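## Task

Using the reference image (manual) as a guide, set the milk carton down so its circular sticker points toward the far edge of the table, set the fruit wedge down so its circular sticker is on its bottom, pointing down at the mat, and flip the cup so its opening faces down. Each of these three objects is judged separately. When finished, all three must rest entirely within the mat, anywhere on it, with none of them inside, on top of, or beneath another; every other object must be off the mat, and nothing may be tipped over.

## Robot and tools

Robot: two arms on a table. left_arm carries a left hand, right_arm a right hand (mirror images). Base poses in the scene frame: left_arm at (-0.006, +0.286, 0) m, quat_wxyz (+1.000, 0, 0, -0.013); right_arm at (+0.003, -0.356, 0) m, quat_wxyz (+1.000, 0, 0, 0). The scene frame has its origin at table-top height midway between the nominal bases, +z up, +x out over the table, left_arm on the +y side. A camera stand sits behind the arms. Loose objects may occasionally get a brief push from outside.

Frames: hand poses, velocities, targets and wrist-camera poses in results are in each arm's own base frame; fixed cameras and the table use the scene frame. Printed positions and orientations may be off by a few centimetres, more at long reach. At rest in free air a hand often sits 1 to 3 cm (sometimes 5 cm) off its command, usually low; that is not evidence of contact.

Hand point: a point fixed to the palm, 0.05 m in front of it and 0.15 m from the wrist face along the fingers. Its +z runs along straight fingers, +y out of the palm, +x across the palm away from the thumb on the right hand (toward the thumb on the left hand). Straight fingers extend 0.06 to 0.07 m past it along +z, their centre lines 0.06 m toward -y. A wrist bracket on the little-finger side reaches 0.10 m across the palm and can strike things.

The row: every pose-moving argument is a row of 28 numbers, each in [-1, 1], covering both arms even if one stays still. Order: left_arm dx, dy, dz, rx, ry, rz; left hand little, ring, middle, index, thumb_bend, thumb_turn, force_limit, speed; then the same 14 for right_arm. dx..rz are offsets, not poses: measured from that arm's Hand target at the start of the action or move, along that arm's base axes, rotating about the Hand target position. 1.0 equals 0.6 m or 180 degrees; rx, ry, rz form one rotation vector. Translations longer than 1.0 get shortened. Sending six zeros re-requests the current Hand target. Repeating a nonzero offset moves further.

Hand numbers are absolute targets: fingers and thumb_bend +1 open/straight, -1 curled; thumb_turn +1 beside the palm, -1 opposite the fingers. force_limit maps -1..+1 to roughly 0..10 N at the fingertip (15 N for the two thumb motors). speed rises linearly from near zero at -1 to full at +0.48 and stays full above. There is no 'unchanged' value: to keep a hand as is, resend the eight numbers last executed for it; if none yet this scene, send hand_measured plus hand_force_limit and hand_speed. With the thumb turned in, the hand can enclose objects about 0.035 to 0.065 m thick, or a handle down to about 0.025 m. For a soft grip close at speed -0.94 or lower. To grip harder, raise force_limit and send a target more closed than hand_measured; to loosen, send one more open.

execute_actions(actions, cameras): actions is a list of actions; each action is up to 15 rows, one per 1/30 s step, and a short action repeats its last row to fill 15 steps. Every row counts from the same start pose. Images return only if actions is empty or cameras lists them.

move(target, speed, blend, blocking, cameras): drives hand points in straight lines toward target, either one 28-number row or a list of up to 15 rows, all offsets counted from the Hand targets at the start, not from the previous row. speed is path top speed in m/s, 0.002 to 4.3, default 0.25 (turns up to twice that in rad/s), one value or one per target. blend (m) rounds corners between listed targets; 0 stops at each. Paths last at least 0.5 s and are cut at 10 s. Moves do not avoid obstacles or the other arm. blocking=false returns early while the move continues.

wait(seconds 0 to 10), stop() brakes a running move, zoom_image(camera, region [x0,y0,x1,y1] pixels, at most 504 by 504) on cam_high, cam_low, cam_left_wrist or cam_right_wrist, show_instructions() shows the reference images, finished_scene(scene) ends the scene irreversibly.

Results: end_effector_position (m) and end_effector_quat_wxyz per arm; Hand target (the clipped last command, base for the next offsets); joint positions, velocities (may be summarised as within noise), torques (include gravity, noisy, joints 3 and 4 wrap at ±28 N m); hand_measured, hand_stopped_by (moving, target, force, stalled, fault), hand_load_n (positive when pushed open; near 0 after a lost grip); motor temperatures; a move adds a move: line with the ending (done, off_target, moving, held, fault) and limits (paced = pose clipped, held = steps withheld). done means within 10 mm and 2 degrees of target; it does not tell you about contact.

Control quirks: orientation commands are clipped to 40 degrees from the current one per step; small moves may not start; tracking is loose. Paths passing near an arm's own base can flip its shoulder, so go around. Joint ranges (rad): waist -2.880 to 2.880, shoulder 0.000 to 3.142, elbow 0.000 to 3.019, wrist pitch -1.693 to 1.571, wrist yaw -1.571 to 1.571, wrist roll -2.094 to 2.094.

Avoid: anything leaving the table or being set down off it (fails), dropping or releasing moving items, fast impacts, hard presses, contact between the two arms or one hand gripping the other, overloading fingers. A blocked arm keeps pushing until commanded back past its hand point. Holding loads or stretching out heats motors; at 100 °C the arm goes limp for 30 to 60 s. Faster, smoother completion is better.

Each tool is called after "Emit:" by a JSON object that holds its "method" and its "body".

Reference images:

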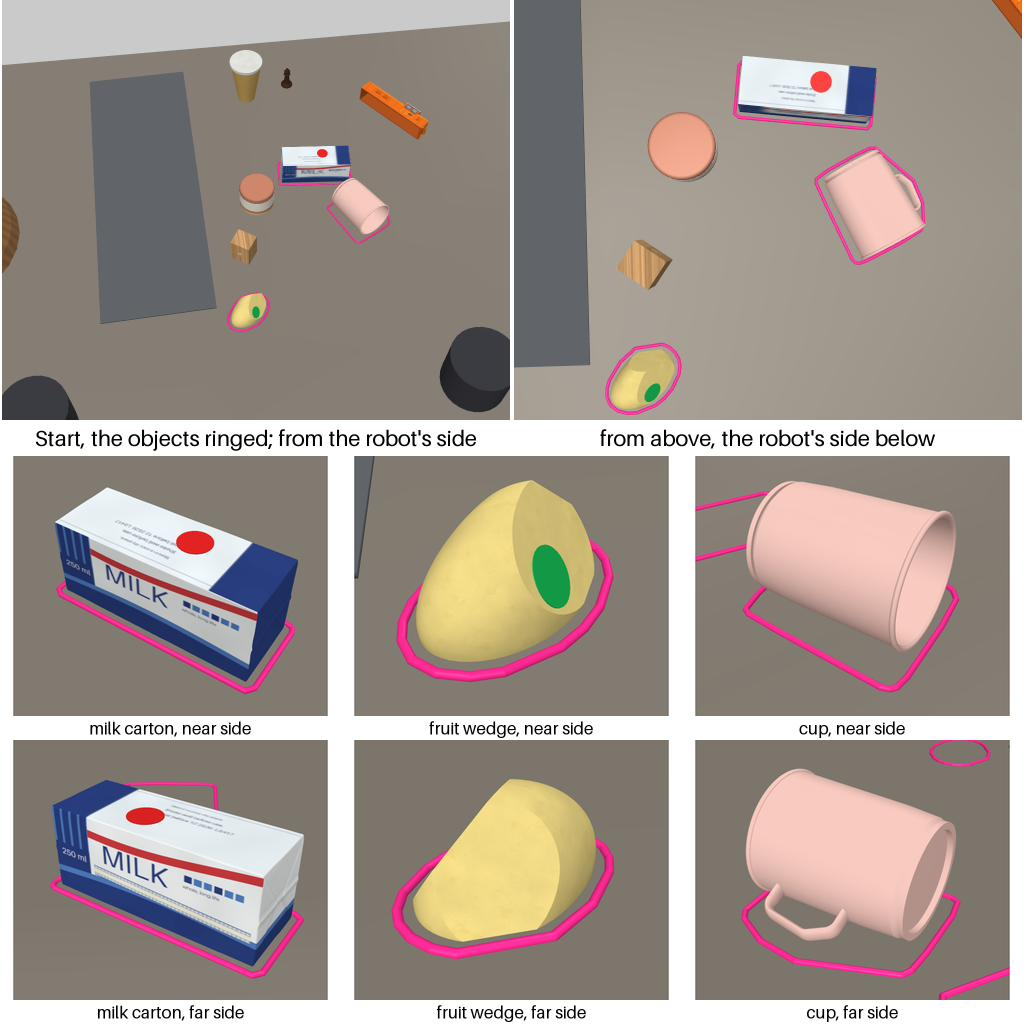

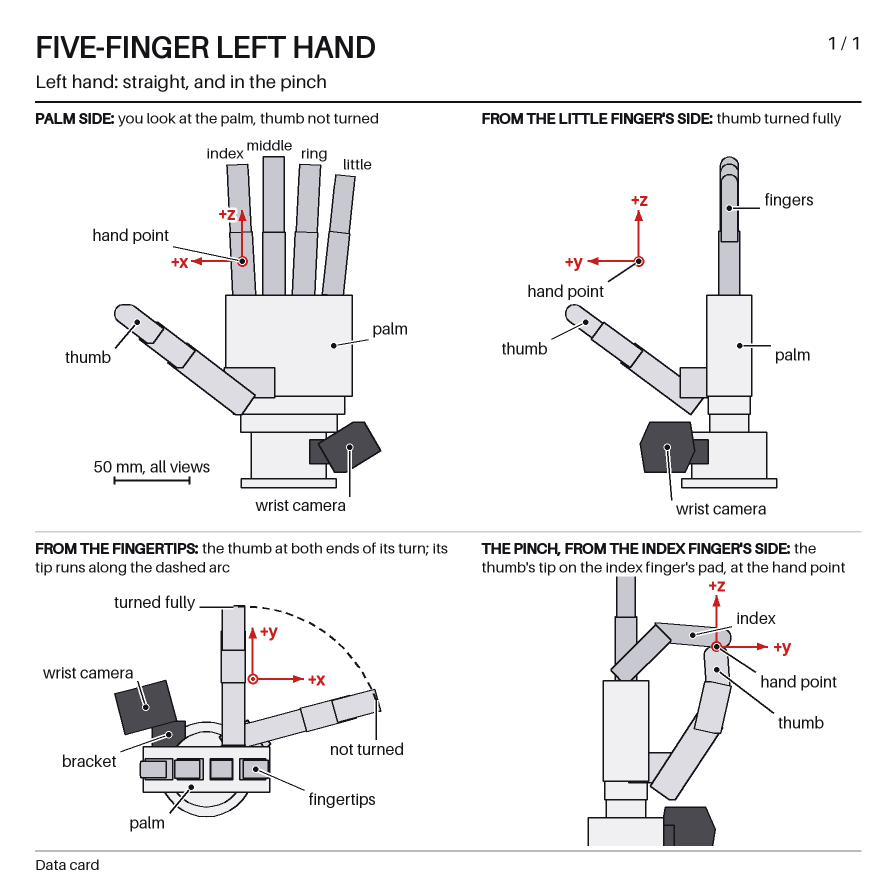

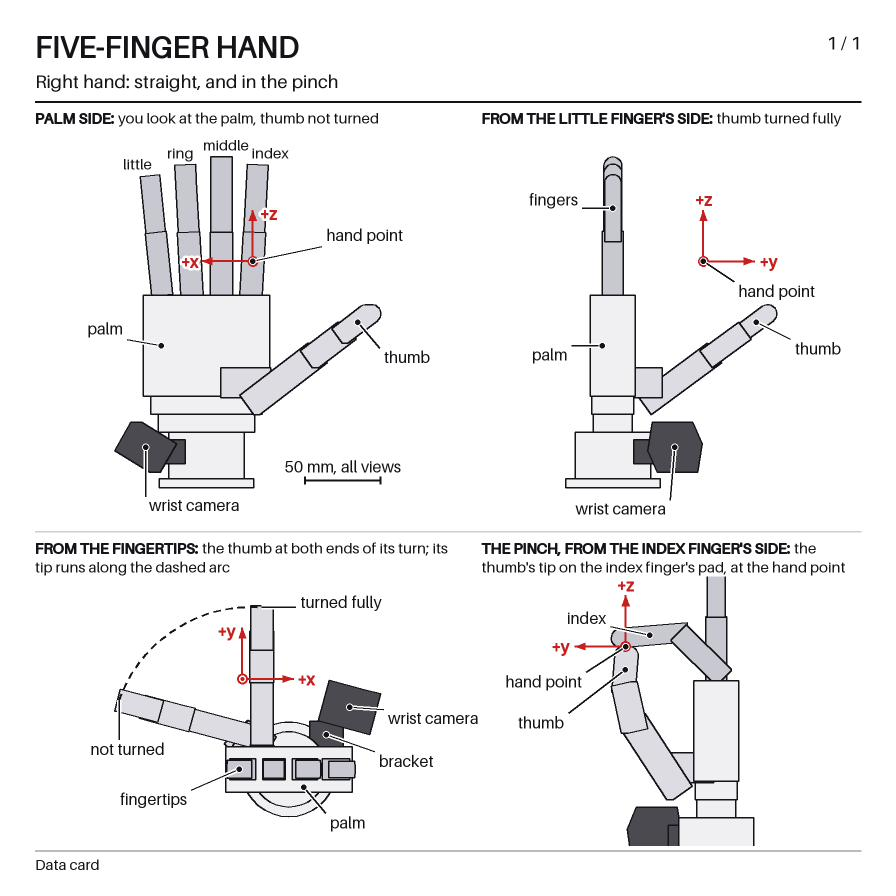

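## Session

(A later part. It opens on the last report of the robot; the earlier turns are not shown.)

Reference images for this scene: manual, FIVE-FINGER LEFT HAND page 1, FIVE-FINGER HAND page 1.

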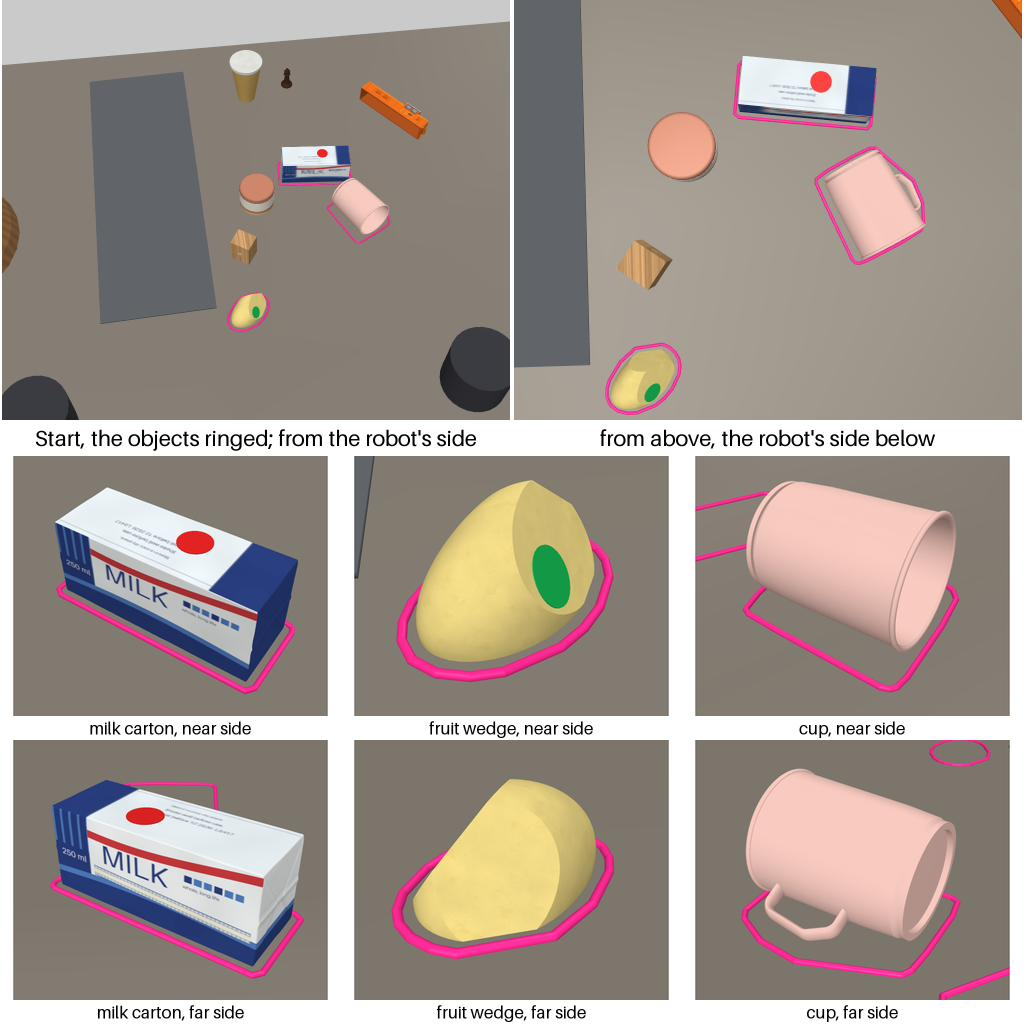

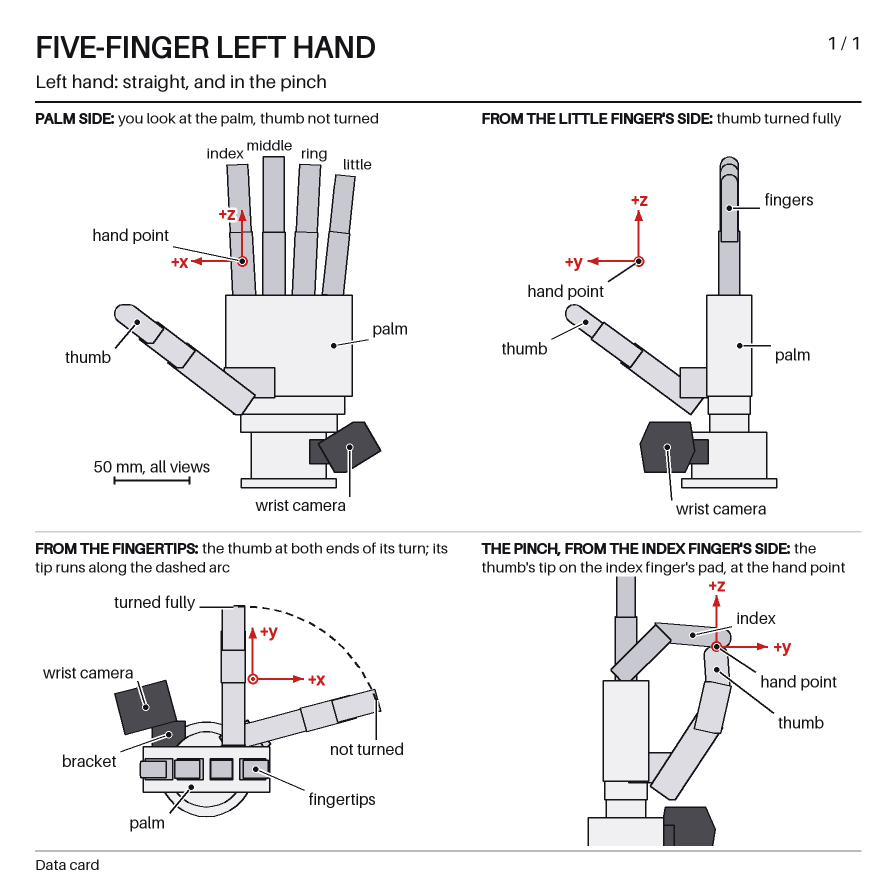

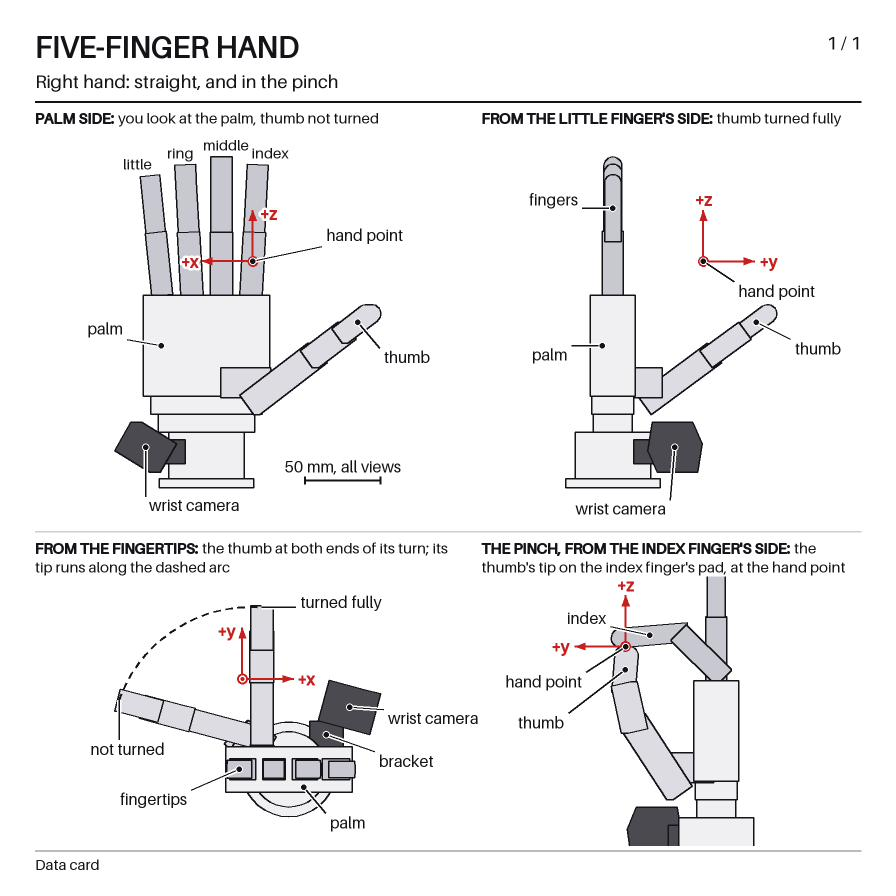

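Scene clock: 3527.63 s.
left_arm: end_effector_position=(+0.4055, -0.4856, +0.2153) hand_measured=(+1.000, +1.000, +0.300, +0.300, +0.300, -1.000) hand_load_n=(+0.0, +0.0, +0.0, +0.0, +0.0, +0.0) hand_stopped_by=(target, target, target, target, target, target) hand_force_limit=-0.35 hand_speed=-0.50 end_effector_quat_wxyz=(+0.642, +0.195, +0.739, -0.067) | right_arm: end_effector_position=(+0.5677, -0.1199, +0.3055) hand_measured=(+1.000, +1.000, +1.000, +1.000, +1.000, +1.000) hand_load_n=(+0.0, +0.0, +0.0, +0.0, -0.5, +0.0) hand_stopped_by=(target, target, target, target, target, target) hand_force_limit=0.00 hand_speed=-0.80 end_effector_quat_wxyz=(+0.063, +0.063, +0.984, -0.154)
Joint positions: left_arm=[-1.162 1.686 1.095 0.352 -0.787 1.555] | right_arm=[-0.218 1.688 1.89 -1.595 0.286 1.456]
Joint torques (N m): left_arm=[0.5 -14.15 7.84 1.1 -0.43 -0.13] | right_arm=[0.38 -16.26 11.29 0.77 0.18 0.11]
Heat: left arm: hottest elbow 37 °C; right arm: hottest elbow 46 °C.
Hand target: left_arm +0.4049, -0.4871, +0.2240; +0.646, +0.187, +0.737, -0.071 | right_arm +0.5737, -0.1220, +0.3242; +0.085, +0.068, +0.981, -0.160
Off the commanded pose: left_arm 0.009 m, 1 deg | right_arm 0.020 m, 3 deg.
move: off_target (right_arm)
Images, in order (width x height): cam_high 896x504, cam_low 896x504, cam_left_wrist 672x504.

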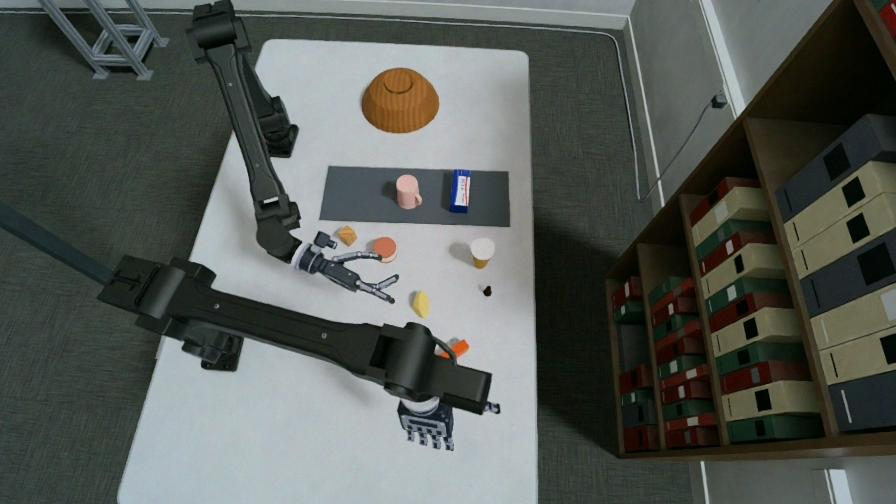

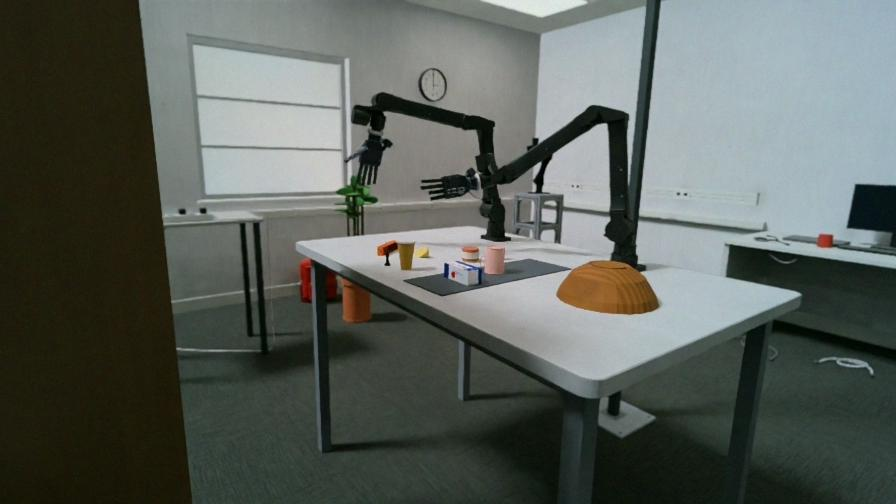

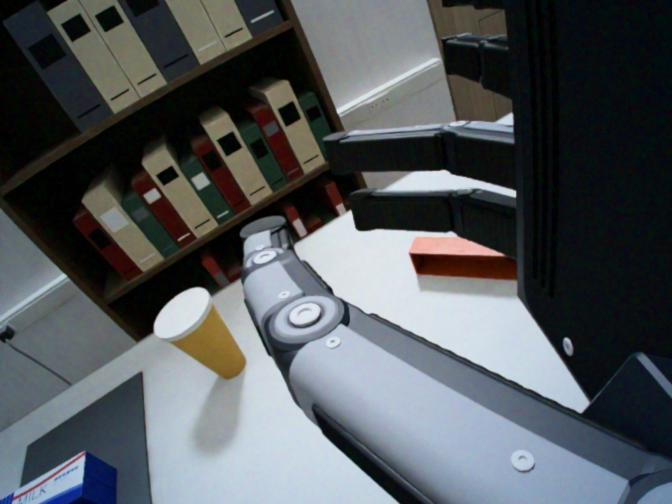

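Emit:
{"method": "move", "body": {"target": [0.1035,-0.0132,-0.1817,-0.4251,0.2995,0.1134,1,1,0.45,0.45,0.8,-1,-0.35,-0.3,0,0,0,0,0,0,1,1,1,1,1,1,0,-0.8], "speed": 0.35, "cameras": ["cam_low","cam_left_wrist","cam_high"]}}

Emit:
{"method": "zoom_image", "body": {"camera": "cam_left_wrist", "region": [50, 80, 400, 340]}}

Scene clock: 4015.83 s.
left_arm: end_effector_position=(+0.4572, -0.4841, +0.0951) hand_measured=(+1.000, +1.000, +0.450, +0.450, +0.800, -1.000) hand_load_n=(+0.0, +0.0, +0.0, +0.0, +0.0, +0.0) hand_stopped_by=(target, target, target, target, target, target) hand_force_limit=-0.35 hand_speed=-0.30 end_effector_quat_wxyz=(+0.242, -0.404, +0.766, -0.438) | right_arm: end_effector_position=(+0.5677, -0.1199, +0.3055) hand_measured=(+1.000, +1.000, +1.000, +1.000, +1.000, +1.000) hand_load_n=(+0.0, +0.0, -0.5, +0.0, +0.0, +0.0) hand_stopped_by=(target, target, target, target, target, target) hand_force_limit=0.00 hand_speed=-0.80 end_effector_quat_wxyz=(+0.063, +0.063, +0.984, -0.154)
Joint positions: left_arm=[-0.819 1.716 1.126 0.055 -0.205 -0.102] | right_arm=[-0.218 1.688 1.89 -1.595 0.286 1.456]
Joint torques (N m): left_arm=[1.32 -14.21 8.98 2.62 -0.18 -0.17] | right_arm=[0.5 -16.21 11.32 0.77 0.18 0.11]
Heat: left arm: hottest elbow 36 °C; right arm: hottest elbow 46 °C.
Hand target: left_arm +0.4670, -0.4950, +0.1150; +0.247, -0.403, +0.751, -0.460 | right_arm +0.5737, -0.1220, +0.3242; +0.085, +0.068, +0.981, -0.160
Off the commanded pose: left_arm 0.025 m, 3 deg | right_arm 0.020 m, 3 deg.
move: off_target (left_arm, right_arm)
Images, in order (width x height): cam_high 896x504, cam_low 896x504, cam_left_wrist 672x504.

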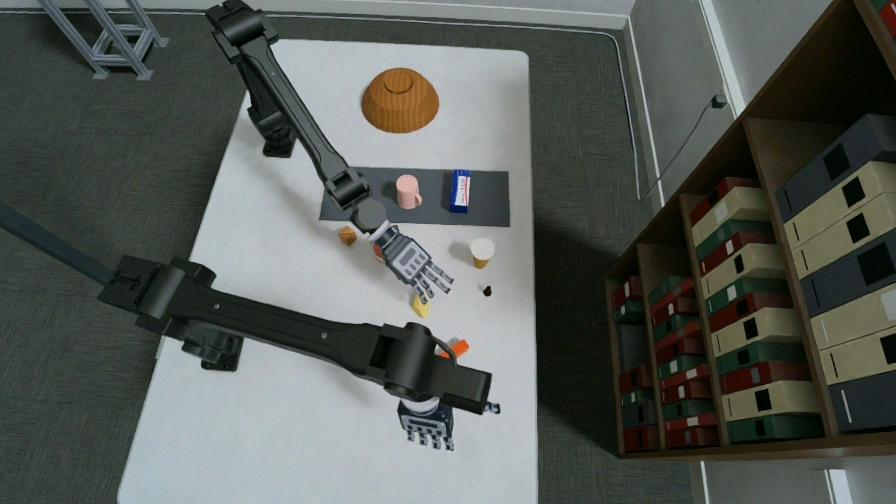

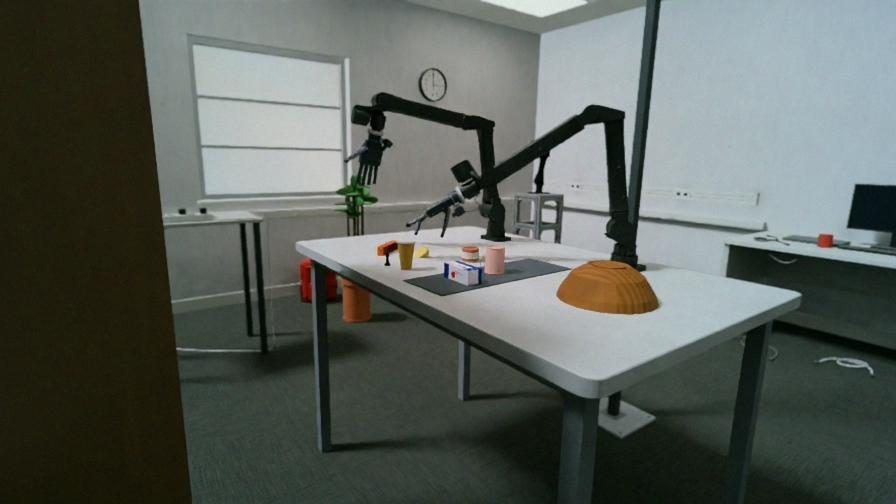

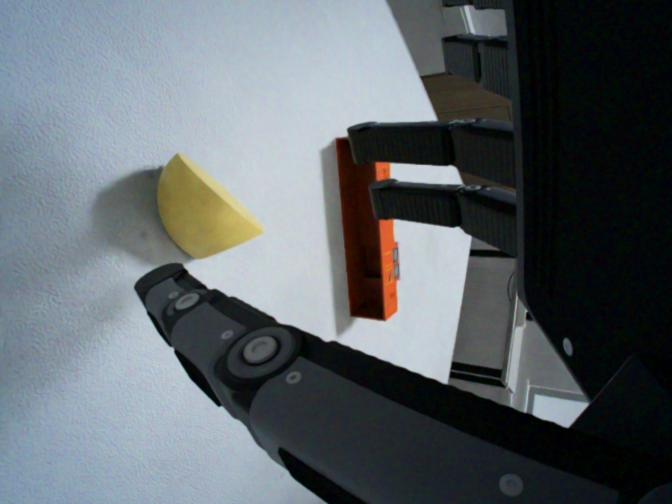

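Scaled by 1.440 from the camera's 672x504 image, which has a finer 960x720 frame.

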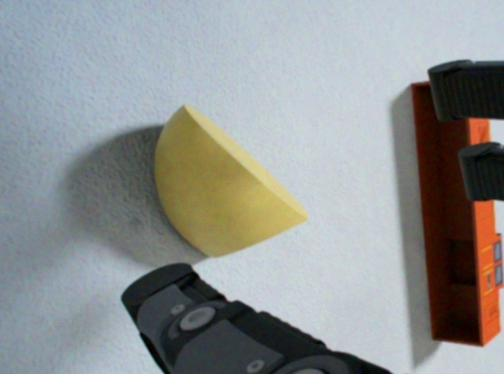

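Emit:
{"method": "move", "body": {"target": [[0.016,-0.0217,-0.0167,-0.0023,-0.0051,0.1114,1,1,0.45,0.45,0.8,-1,-0.35,-0.3,0,0,0,0,0,0,1,1,1,1,1,1,0,-0.8],[0.016,-0.0217,-0.05,-0.0023,-0.0051,0.1114,1,1,0.45,0.45,0.8,-1,-0.35,-0.3,0,0,0,0,0,0,1,1,1,1,1,1,0,-0.8]], "speed": 0.2, "blend": [0.01,0], "cameras": ["cam_low","cam_left_wrist"]}}

Emit:
{"method": "zoom_image", "body": {"camera": "cam_left_wrist", "region": [50, 80, 400, 340]}}

Scene clock: 4225.20 s.
left_arm: end_effector_position=(+0.4662, -0.4853, +0.0528) hand_measured=(+1.000, +1.000, +0.450, +0.450, +0.800, -1.000) hand_load_n=(+0.0, +0.0, +0.0, +0.5, +0.0, +0.0) hand_stopped_by=(target, target, target, target, target, target) hand_force_limit=-0.35 hand_speed=-0.30 end_effector_quat_wxyz=(+0.328, -0.525, +0.684, -0.385) | right_arm: end_effector_position=(+0.5677, -0.1199, +0.3055) hand_measured=(+1.000, +1.000, +1.000, +1.000, +1.000, +1.000) hand_load_n=(+0.0, +0.0, +0.0, +0.0, +0.0, +0.0) hand_stopped_by=(target, target, target, target, target, target) hand_force_limit=0.00 hand_speed=-0.80 end_effector_quat_wxyz=(+0.063, +0.063, +0.984, -0.154)
Joint positions: left_arm=[-0.906 1.827 1.166 0.032 -0.593 -0.335] | right_arm=[-0.218 1.688 1.89 -1.595 0.286 1.456]
Joint torques (N m): left_arm=[0.44 -16.03 10.54 1.76 -0.59 -0.14] | right_arm=[0.44 -16.32 11.29 0.79 0.18 0.11]
Heat: left arm: hottest elbow 37 °C; right arm: hottest elbow 46 °C.
Hand target: left_arm +0.4766, -0.5080, +0.0850; +0.328, -0.525, +0.666, -0.416 | right_arm +0.5737, -0.1220, +0.3242; +0.085, +0.068, +0.981, -0.160
Off the commanded pose: left_arm 0.041 m, 4 deg | right_arm 0.020 m, 3 deg.
move: off_target (left_arm, right_arm)
Images, in order (width x height): cam_low 896x504, cam_left_wrist 672x504.

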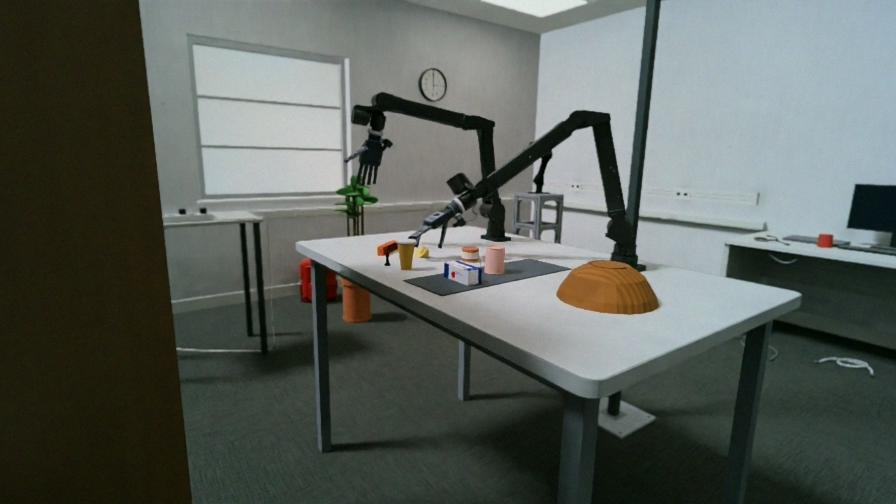

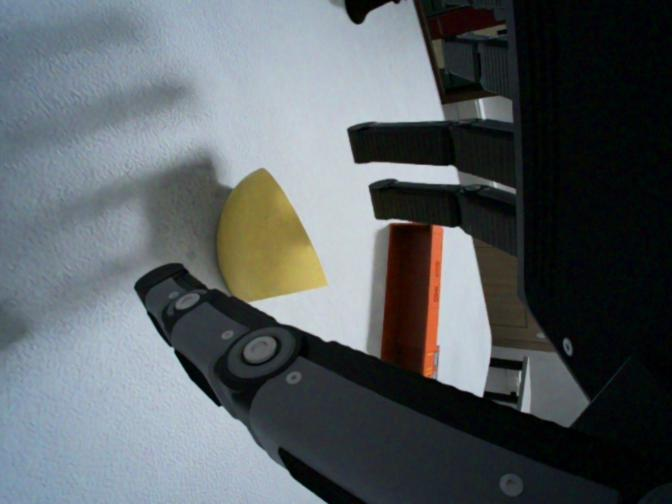

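Scaled by 1.440 from the camera's 672x504 image, which has a finer 960x720 frame.

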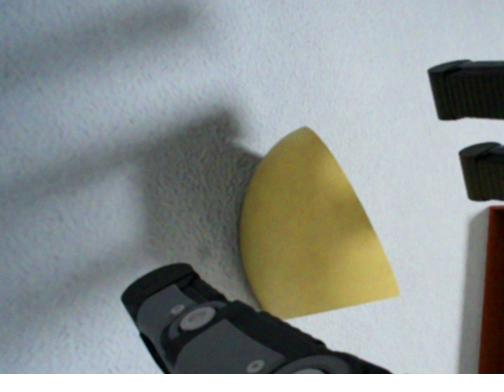

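Emit:
{"method": "move", "body": {"target": [0.0063,-0.0167,-0.0367,0,0,0,1,1,0.45,0.45,0.8,-1,-0.35,-0.3,0,0,0,0,0,0,1,1,1,1,1,1,0,-0.8], "speed": 0.1, "cameras": ["cam_low","cam_left_wrist"]}}

Emit:
{"method": "zoom_image", "body": {"camera": "cam_left_wrist", "region": [50, 80, 400, 340]}}

Scene clock: 4251.87 s.
left_arm: end_effector_position=(+0.4686, -0.4889, +0.0291) hand_measured=(+1.000, +1.000, +0.450, +0.450, +0.800, -1.000) hand_load_n=(+0.0, +0.0, +0.0, +0.0, +0.0, +0.0) hand_stopped_by=(target, target, target, target, target, target) hand_force_limit=-0.35 hand_speed=-0.30 end_effector_quat_wxyz=(+0.329, -0.526, +0.687, -0.378) | right_arm: end_effector_position=(+0.5677, -0.1199, +0.3055) hand_measured=(+1.000, +1.000, +1.000, +1.000, +1.000, +1.000) hand_load_n=(+0.0, +0.0, +0.0, +0.0, +0.0, +0.0) hand_stopped_by=(target, target, target, target, target, target) hand_force_limit=0.00 hand_speed=-0.80 end_effector_quat_wxyz=(+0.063, +0.063, +0.984, -0.154)
Joint positions: left_arm=[-0.908 1.877 1.175 0.056 -0.598 -0.34] | right_arm=[-0.218 1.688 1.89 -1.595 0.286 1.456]
Joint torques (N m): left_arm=[0.26 -15.97 10.66 2.36 -0.6 -0.16] | right_arm=[0.38 -16.32 11.32 0.79 0.18 0.11]
Heat: left arm: hottest elbow 40 °C; right arm: hottest elbow 46 °C.
Hand target: left_arm +0.4804, -0.5180, +0.0629; +0.328, -0.525, +0.666, -0.416 | right_arm +0.5737, -0.1220, +0.3242; +0.085, +0.068, +0.981, -0.160
Off the commanded pose: left_arm 0.046 m, 5 deg | right_arm 0.020 m, 3 deg.
move: off_target (left_arm, right_arm)
Images, in order (width x height): cam_low 896x504, cam_left_wrist 672x504.

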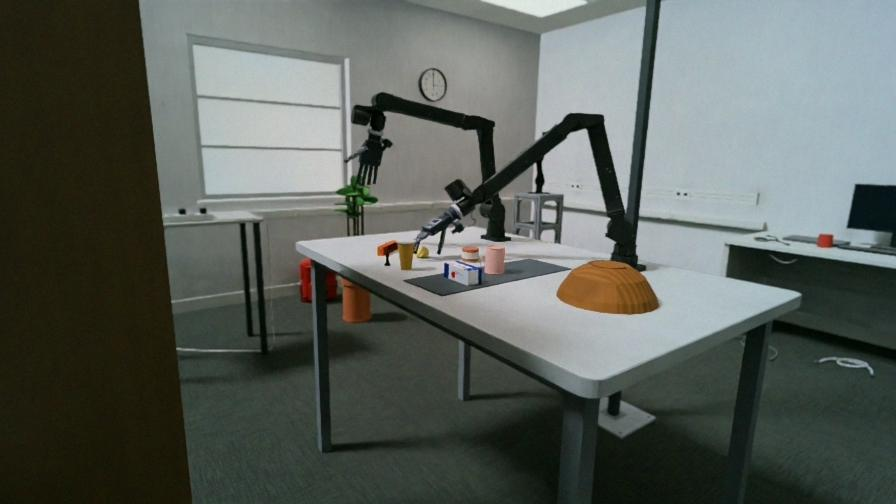

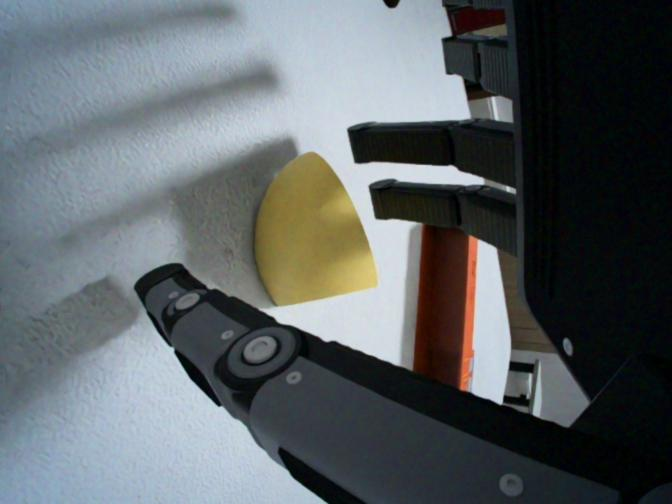

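Scaled by 1.440 from the camera's 672x504 image, which has a finer 960x720 frame.

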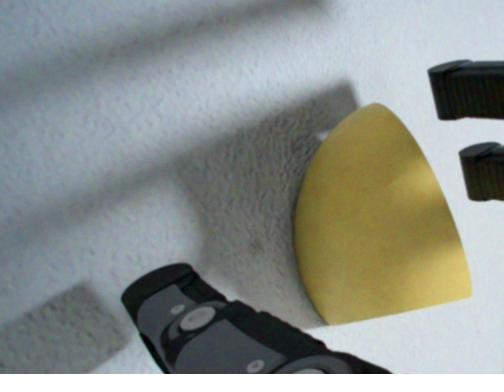

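Emit:
{"method": "move", "body": {"target": [0.0155,-0.02,0,0,0,0,1,1,0.45,0.45,0.8,-1,-0.35,-0.3,0,0,0,0,0,0,1,1,1,1,1,1,0,-0.8], "speed": 0.1, "cameras": ["cam_left_wrist"]}}

Emit:
{"method": "zoom_image", "body": {"camera": "cam_left_wrist", "region": [50, 80, 400, 340]}}

Scene clock: 4264.90 s.
left_arm: end_effector_position=(+0.4803, -0.5039, +0.0330) hand_measured=(+1.000, +1.000, +0.450, +0.450, +0.800, -1.000) hand_load_n=(+0.0, +0.0, +0.0, +0.0, +0.0, +0.0) hand_stopped_by=(target, target, target, target, target, target) hand_force_limit=-0.35 hand_speed=-0.30 end_effector_quat_wxyz=(+0.329, -0.527, +0.682, -0.387) | right_arm: end_effector_position=(+0.5677, -0.1199, +0.3055) hand_measured=(+1.000, +1.000, +1.000, +1.000, +1.000, +1.000) hand_load_n=(+0.0, +0.0, +0.0, +0.0, +0.0, +0.0) hand_stopped_by=(target, target, target, target, target, target) hand_force_limit=0.00 hand_speed=-0.80 end_effector_quat_wxyz=(+0.063, +0.063, +0.984, -0.154)
Joint positions: left_arm=[-0.908 1.908 1.225 0.056 -0.598 -0.34] | right_arm=[-0.218 1.688 1.89 -1.595 0.286 1.456]
Joint torques (N m): left_arm=[0.32 -16.15 10.92 1.52 -0.59 -0.16] | right_arm=[0.44 -16.32 11.26 0.79 0.17 0.12]
Heat: left arm: hottest elbow 39 °C; right arm: hottest elbow 46 °C.
Hand target: left_arm +0.4897, -0.5300, +0.0629; +0.328, -0.525, +0.666, -0.416 | right_arm +0.5737, -0.1220, +0.3242; +0.085, +0.068, +0.981, -0.160
Off the commanded pose: left_arm 0.041 m, 4 deg | right_arm 0.020 m, 3 deg.
move: off_target (left_arm, right_arm)
Images, in order (width x height): cam_left_wrist 672x504.

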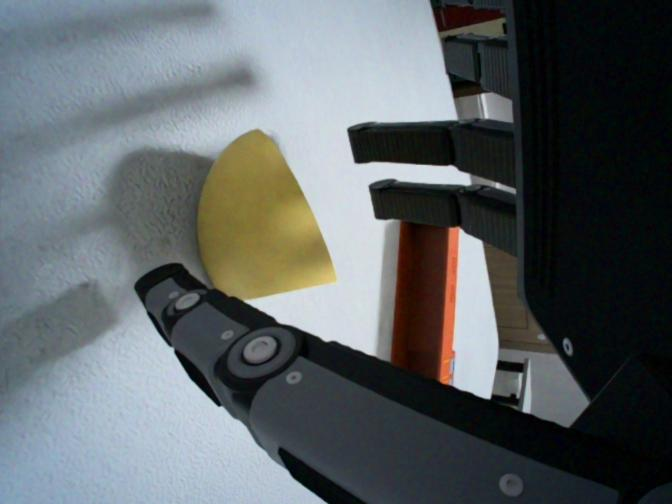

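Scaled by 1.440 from the camera's 672x504 image, which has a finer 960x720 frame.

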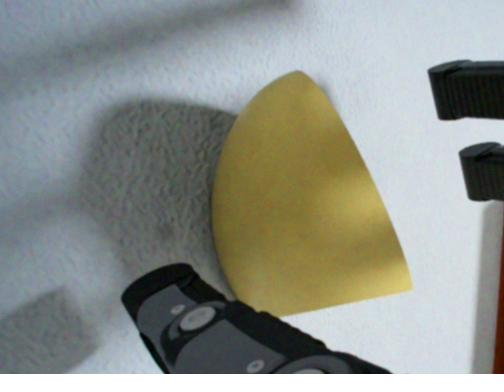

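Emit:
{"method": "execute_actions", "body": {"actions": [], "cameras": ["cam_low"]}}

Emit:
{"method": "zoom_image", "body": {"camera": "cam_low", "region": [395, 215, 465, 265]}}

Scene clock: 4280.20 s.
left_arm: end_effector_position=(+0.4803, -0.5039, +0.0330) hand_measured=(+1.000, +1.000, +0.450, +0.450, +0.800, -1.000) hand_load_n=(+0.0, +0.0, +0.0, +0.0, +0.0, +0.0) hand_stopped_by=(target, target, target, target, target, target) hand_force_limit=-0.35 hand_speed=-0.30 end_effector_quat_wxyz=(+0.329, -0.527, +0.682, -0.387) | right_arm: end_effector_position=(+0.5677, -0.1199, +0.3055) hand_measured=(+1.000, +1.000, +1.000, +1.000, +1.000, +1.000) hand_load_n=(+0.0, +0.0, +0.0, +0.0, +0.0, +0.0) hand_stopped_by=(target, target, target, target, target, target) hand_force_limit=0.00 hand_speed=-0.80 end_effector_quat_wxyz=(+0.063, +0.063, +0.984, -0.154)
Joint positions: left_arm=[-0.908 1.908 1.225 0.056 -0.598 -0.34] | right_arm=[-0.218 1.688 1.89 -1.595 0.286 1.456]
Joint velocities: within noise
Joint torques (N m): left_arm=[0.32 -16.15 10.92 1.51 -0.59 -0.16] | right_arm=[0.38 -16.15 11.28 0.76 0.18 0.11]
Motor temperatures (°C): left_arm=[23 31 39 23 23 25] | right_arm=[22 34 46 22 24 26]
Heat: left arm: hottest elbow 39 °C; right arm: hottest elbow 46 °C.
Hand target: left_arm +0.4897, -0.5300, +0.0629; +0.328, -0.525, +0.666, -0.416 | right_arm +0.5737, -0.1220, +0.3242; +0.085, +0.068, +0.981, -0.160
Off the commanded pose: left_arm 0.041 m, 4 deg | right_arm 0.020 m, 3 deg.
Images, in order (width x height): cam_low 896x504.

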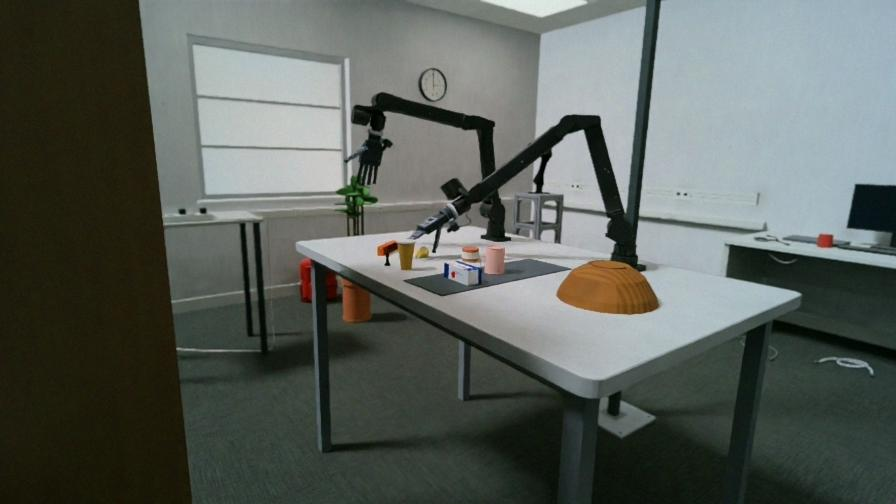

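Scaled by 7.200 from the camera's 896x504 image, which has a finer 1280x720 frame.

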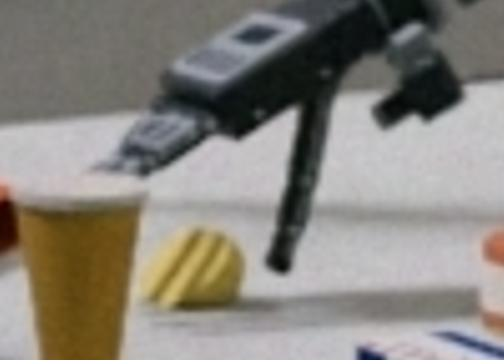

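Emit:
{"method": "move", "body": {"target": [[0,0,-0.0125,0,0,0,1,1,0.45,0.45,0.8,-1,-0.35,-0.3,0,0,0,0,0,0,1,1,1,1,1,1,0,-0.8],[0,0,-0.0125,0,0,0,1,1,-0.25,-0.25,-0.05,-1,-0.85,-0.86,0,0,0,0,0,0,1,1,1,1,1,1,0,-0.8]], "speed": 0.1, "cameras": ["cam_left_wrist","cam_low"]}}

Emit:
{"method": "zoom_image", "body": {"camera": "cam_left_wrist", "region": [50, 80, 400, 340]}}

Emit:
{"method": "zoom_image", "body": {"camera": "cam_low", "region": [395, 215, 465, 265]}}

Scene clock: 4296.10 s.
left_arm: end_effector_position=(+0.4795, -0.5029, +0.0247) hand_measured=(+1.000, +1.000, -0.028, -0.042, +0.554, -1.000) hand_load_n=(-0.5, +0.0, +1.5, +1.5, +2.5, -0.5) hand_stopped_by=(target, target, force, force, force, target) hand_force_limit=-0.85 hand_speed=-0.86 end_effector_quat_wxyz=(+0.329, -0.526, +0.685, -0.381) | right_arm: end_effector_position=(+0.5677, -0.1199, +0.3055) hand_measured=(+1.000, +1.000, +1.000, +1.000, +1.000, +1.000) hand_load_n=(+0.0, +0.0, +0.0, +0.0, +0.0, +0.0) hand_stopped_by=(target, target, target, target, target, target) hand_force_limit=0.00 hand_speed=-0.80 end_effector_quat_wxyz=(+0.063, +0.063, +0.984, -0.154)
Joint positions: left_arm=[-0.908 1.92 1.225 0.056 -0.598 -0.34] | right_arm=[-0.218 1.688 1.89 -1.595 0.286 1.456]
Joint torques (N m): left_arm=[0.32 -16.26 10.39 2.26 -0.58 -0.16] | right_arm=[0.5 -16.26 11.3 0.76 0.17 0.11]
Heat: left arm: hottest elbow 39 °C; right arm: hottest elbow 46 °C.
Hand target: left_arm +0.4897, -0.5300, +0.0554; +0.328, -0.525, +0.666, -0.416 | right_arm +0.5737, -0.1220, +0.3242; +0.085, +0.068, +0.981, -0.160
Off the commanded pose: left_arm 0.042 m, 5 deg | right_arm 0.020 m, 3 deg.
move: off_target (left_arm, right_arm); target 2's new numbers were sent with left_arm's hand 0.042 m and 5 deg from that target
Images, in order (width x height): cam_low 896x504, cam_left_wrist 672x504.

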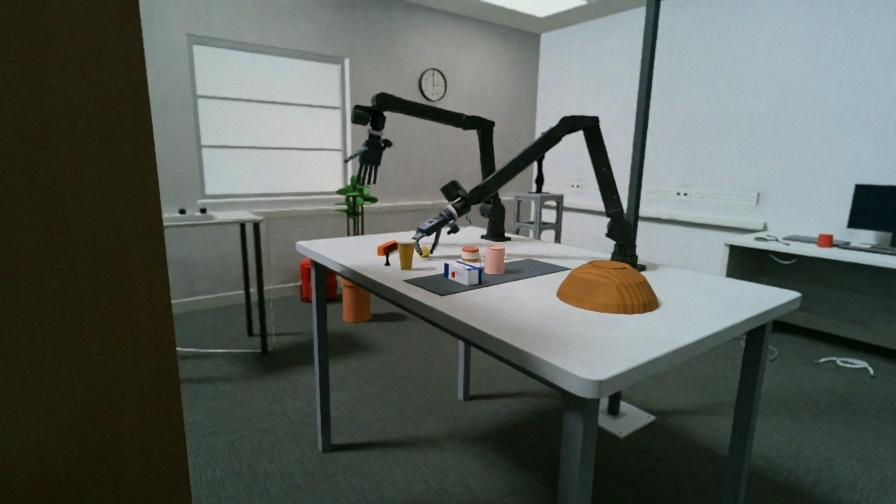

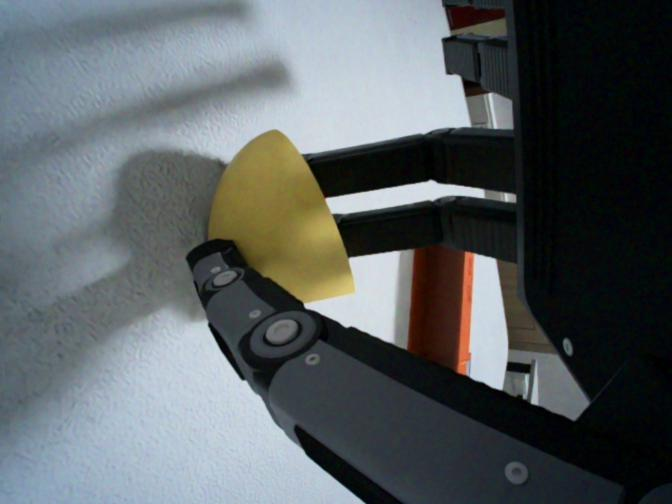

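Scaled by 1.440 from the camera's 672x504 image, which has a finer 960x720 frame.

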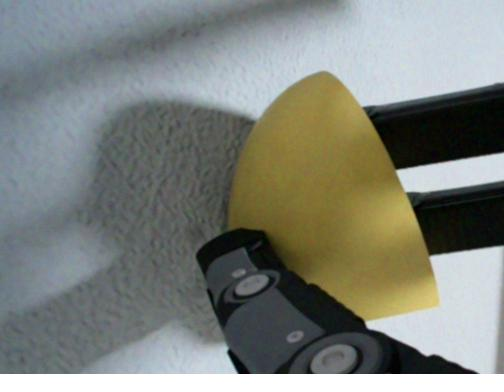

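Scaled by 7.200 from the camera's 896x504 image, which has a finer 1280x720 frame.

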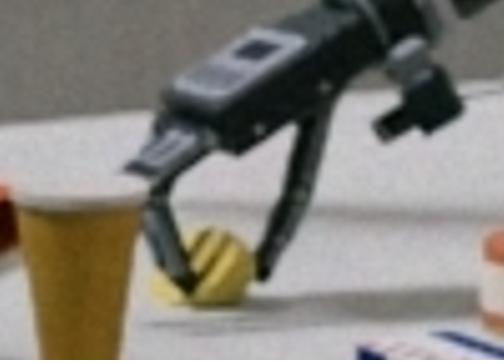

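Emit:
{"method": "move", "body": {"target": [[0,0,0,0,0,0,1,1,-0.3,-0.3,-0.1,-1,-0.55,-0.93,0,0,0,0,0,0,1,1,1,1,1,1,0,-0.8],[0,0,0,0,0,0,1,1,-0.33,-0.33,-0.13,-1,-0.4,-0.93,0,0,0,0,0,0,1,1,1,1,1,1,0,-0.8],[0,0.02,0.17,0,0,0,1,1,-0.33,-0.33,-0.13,-1,-0.4,-0.93,0,0,0,0,0,0,1,1,1,1,1,1,0,-0.8]], "speed": 0.12, "cameras": ["cam_left_wrist","cam_low"]}}

Emit:
{"method": "zoom_image", "body": {"camera": "cam_left_wrist", "region": [50, 80, 400, 340]}}

Emit:
{"method": "zoom_image", "body": {"camera": "cam_low", "region": [380, 180, 480, 260]}}

Scene clock: 4314.70 s.
left_arm: end_effector_position=(+0.4770, -0.5011, +0.1111) hand_measured=(+1.000, +1.000, -0.058, -0.084, +0.550, -1.000) hand_load_n=(+0.0, +0.0, +4.5, +1.0, +4.5, +0.5) hand_stopped_by=(target, target, force, force, force, target) hand_force_limit=-0.40 hand_speed=-0.93 end_effector_quat_wxyz=(+0.327, -0.526, +0.685, -0.383) | right_arm: end_effector_position=(+0.5677, -0.1199, +0.3055) hand_measured=(+1.000, +1.000, +1.000, +1.000, +1.000, +1.000) hand_load_n=(+0.0, +0.0, +0.0, +0.0, +0.0, +0.0) hand_stopped_by=(target, target, target, target, target, target) hand_force_limit=0.00 hand_speed=-0.80 end_effector_quat_wxyz=(+0.063, +0.063, +0.984, -0.154)
Joint positions: left_arm=[-0.908 1.785 1.29 -0.14 -0.593 -0.34] | right_arm=[-0.218 1.688 1.89 -1.595 0.286 1.456]
Joint torques (N m): left_arm=[1.32 -17.38 11.9 1.06 -0.36 -0.08] | right_arm=[0.5 -16.26 11.32 0.79 0.17 0.12]
Heat: left arm: hottest elbow 39 °C; right arm: hottest elbow 46 °C.
Hand target: left_arm +0.4897, -0.5180, +0.1574; +0.328, -0.525, +0.666, -0.416 | right_arm +0.5737, -0.1220, +0.3242; +0.085, +0.068, +0.981, -0.160
Off the commanded pose: left_arm 0.051 m, 4 deg | right_arm 0.020 m, 3 deg.
move: off_target (left_arm, right_arm); target 2's new numbers were sent with left_arm's hand 0.042 m and 5 deg from that target
Images, in order (width x height): cam_low 896x504, cam_left_wrist 672x504.

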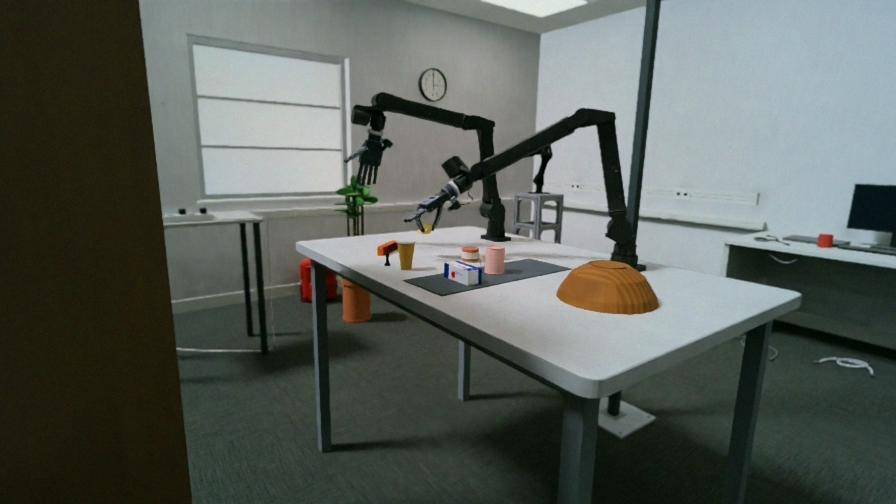

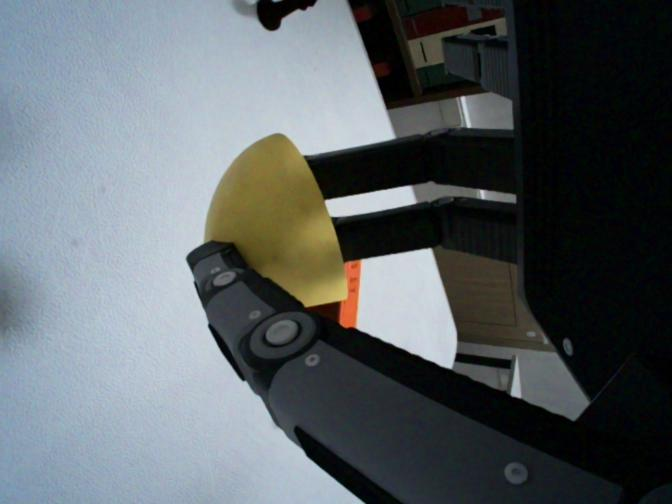

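Scaled by 1.440 from the camera's 672x504 image, which has a finer 960x720 frame.

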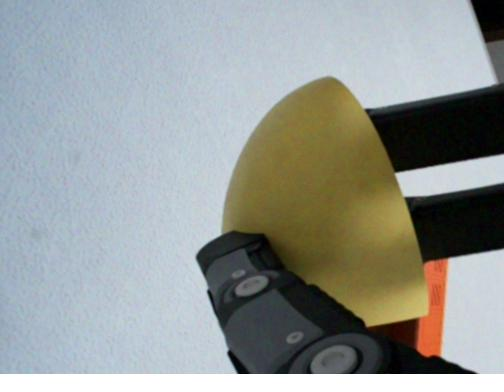

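Scaled by 5.040 from the camera's 896x504 image, which has a finer 1280x720 frame.

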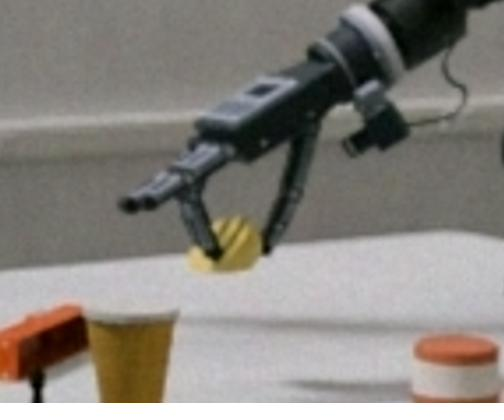

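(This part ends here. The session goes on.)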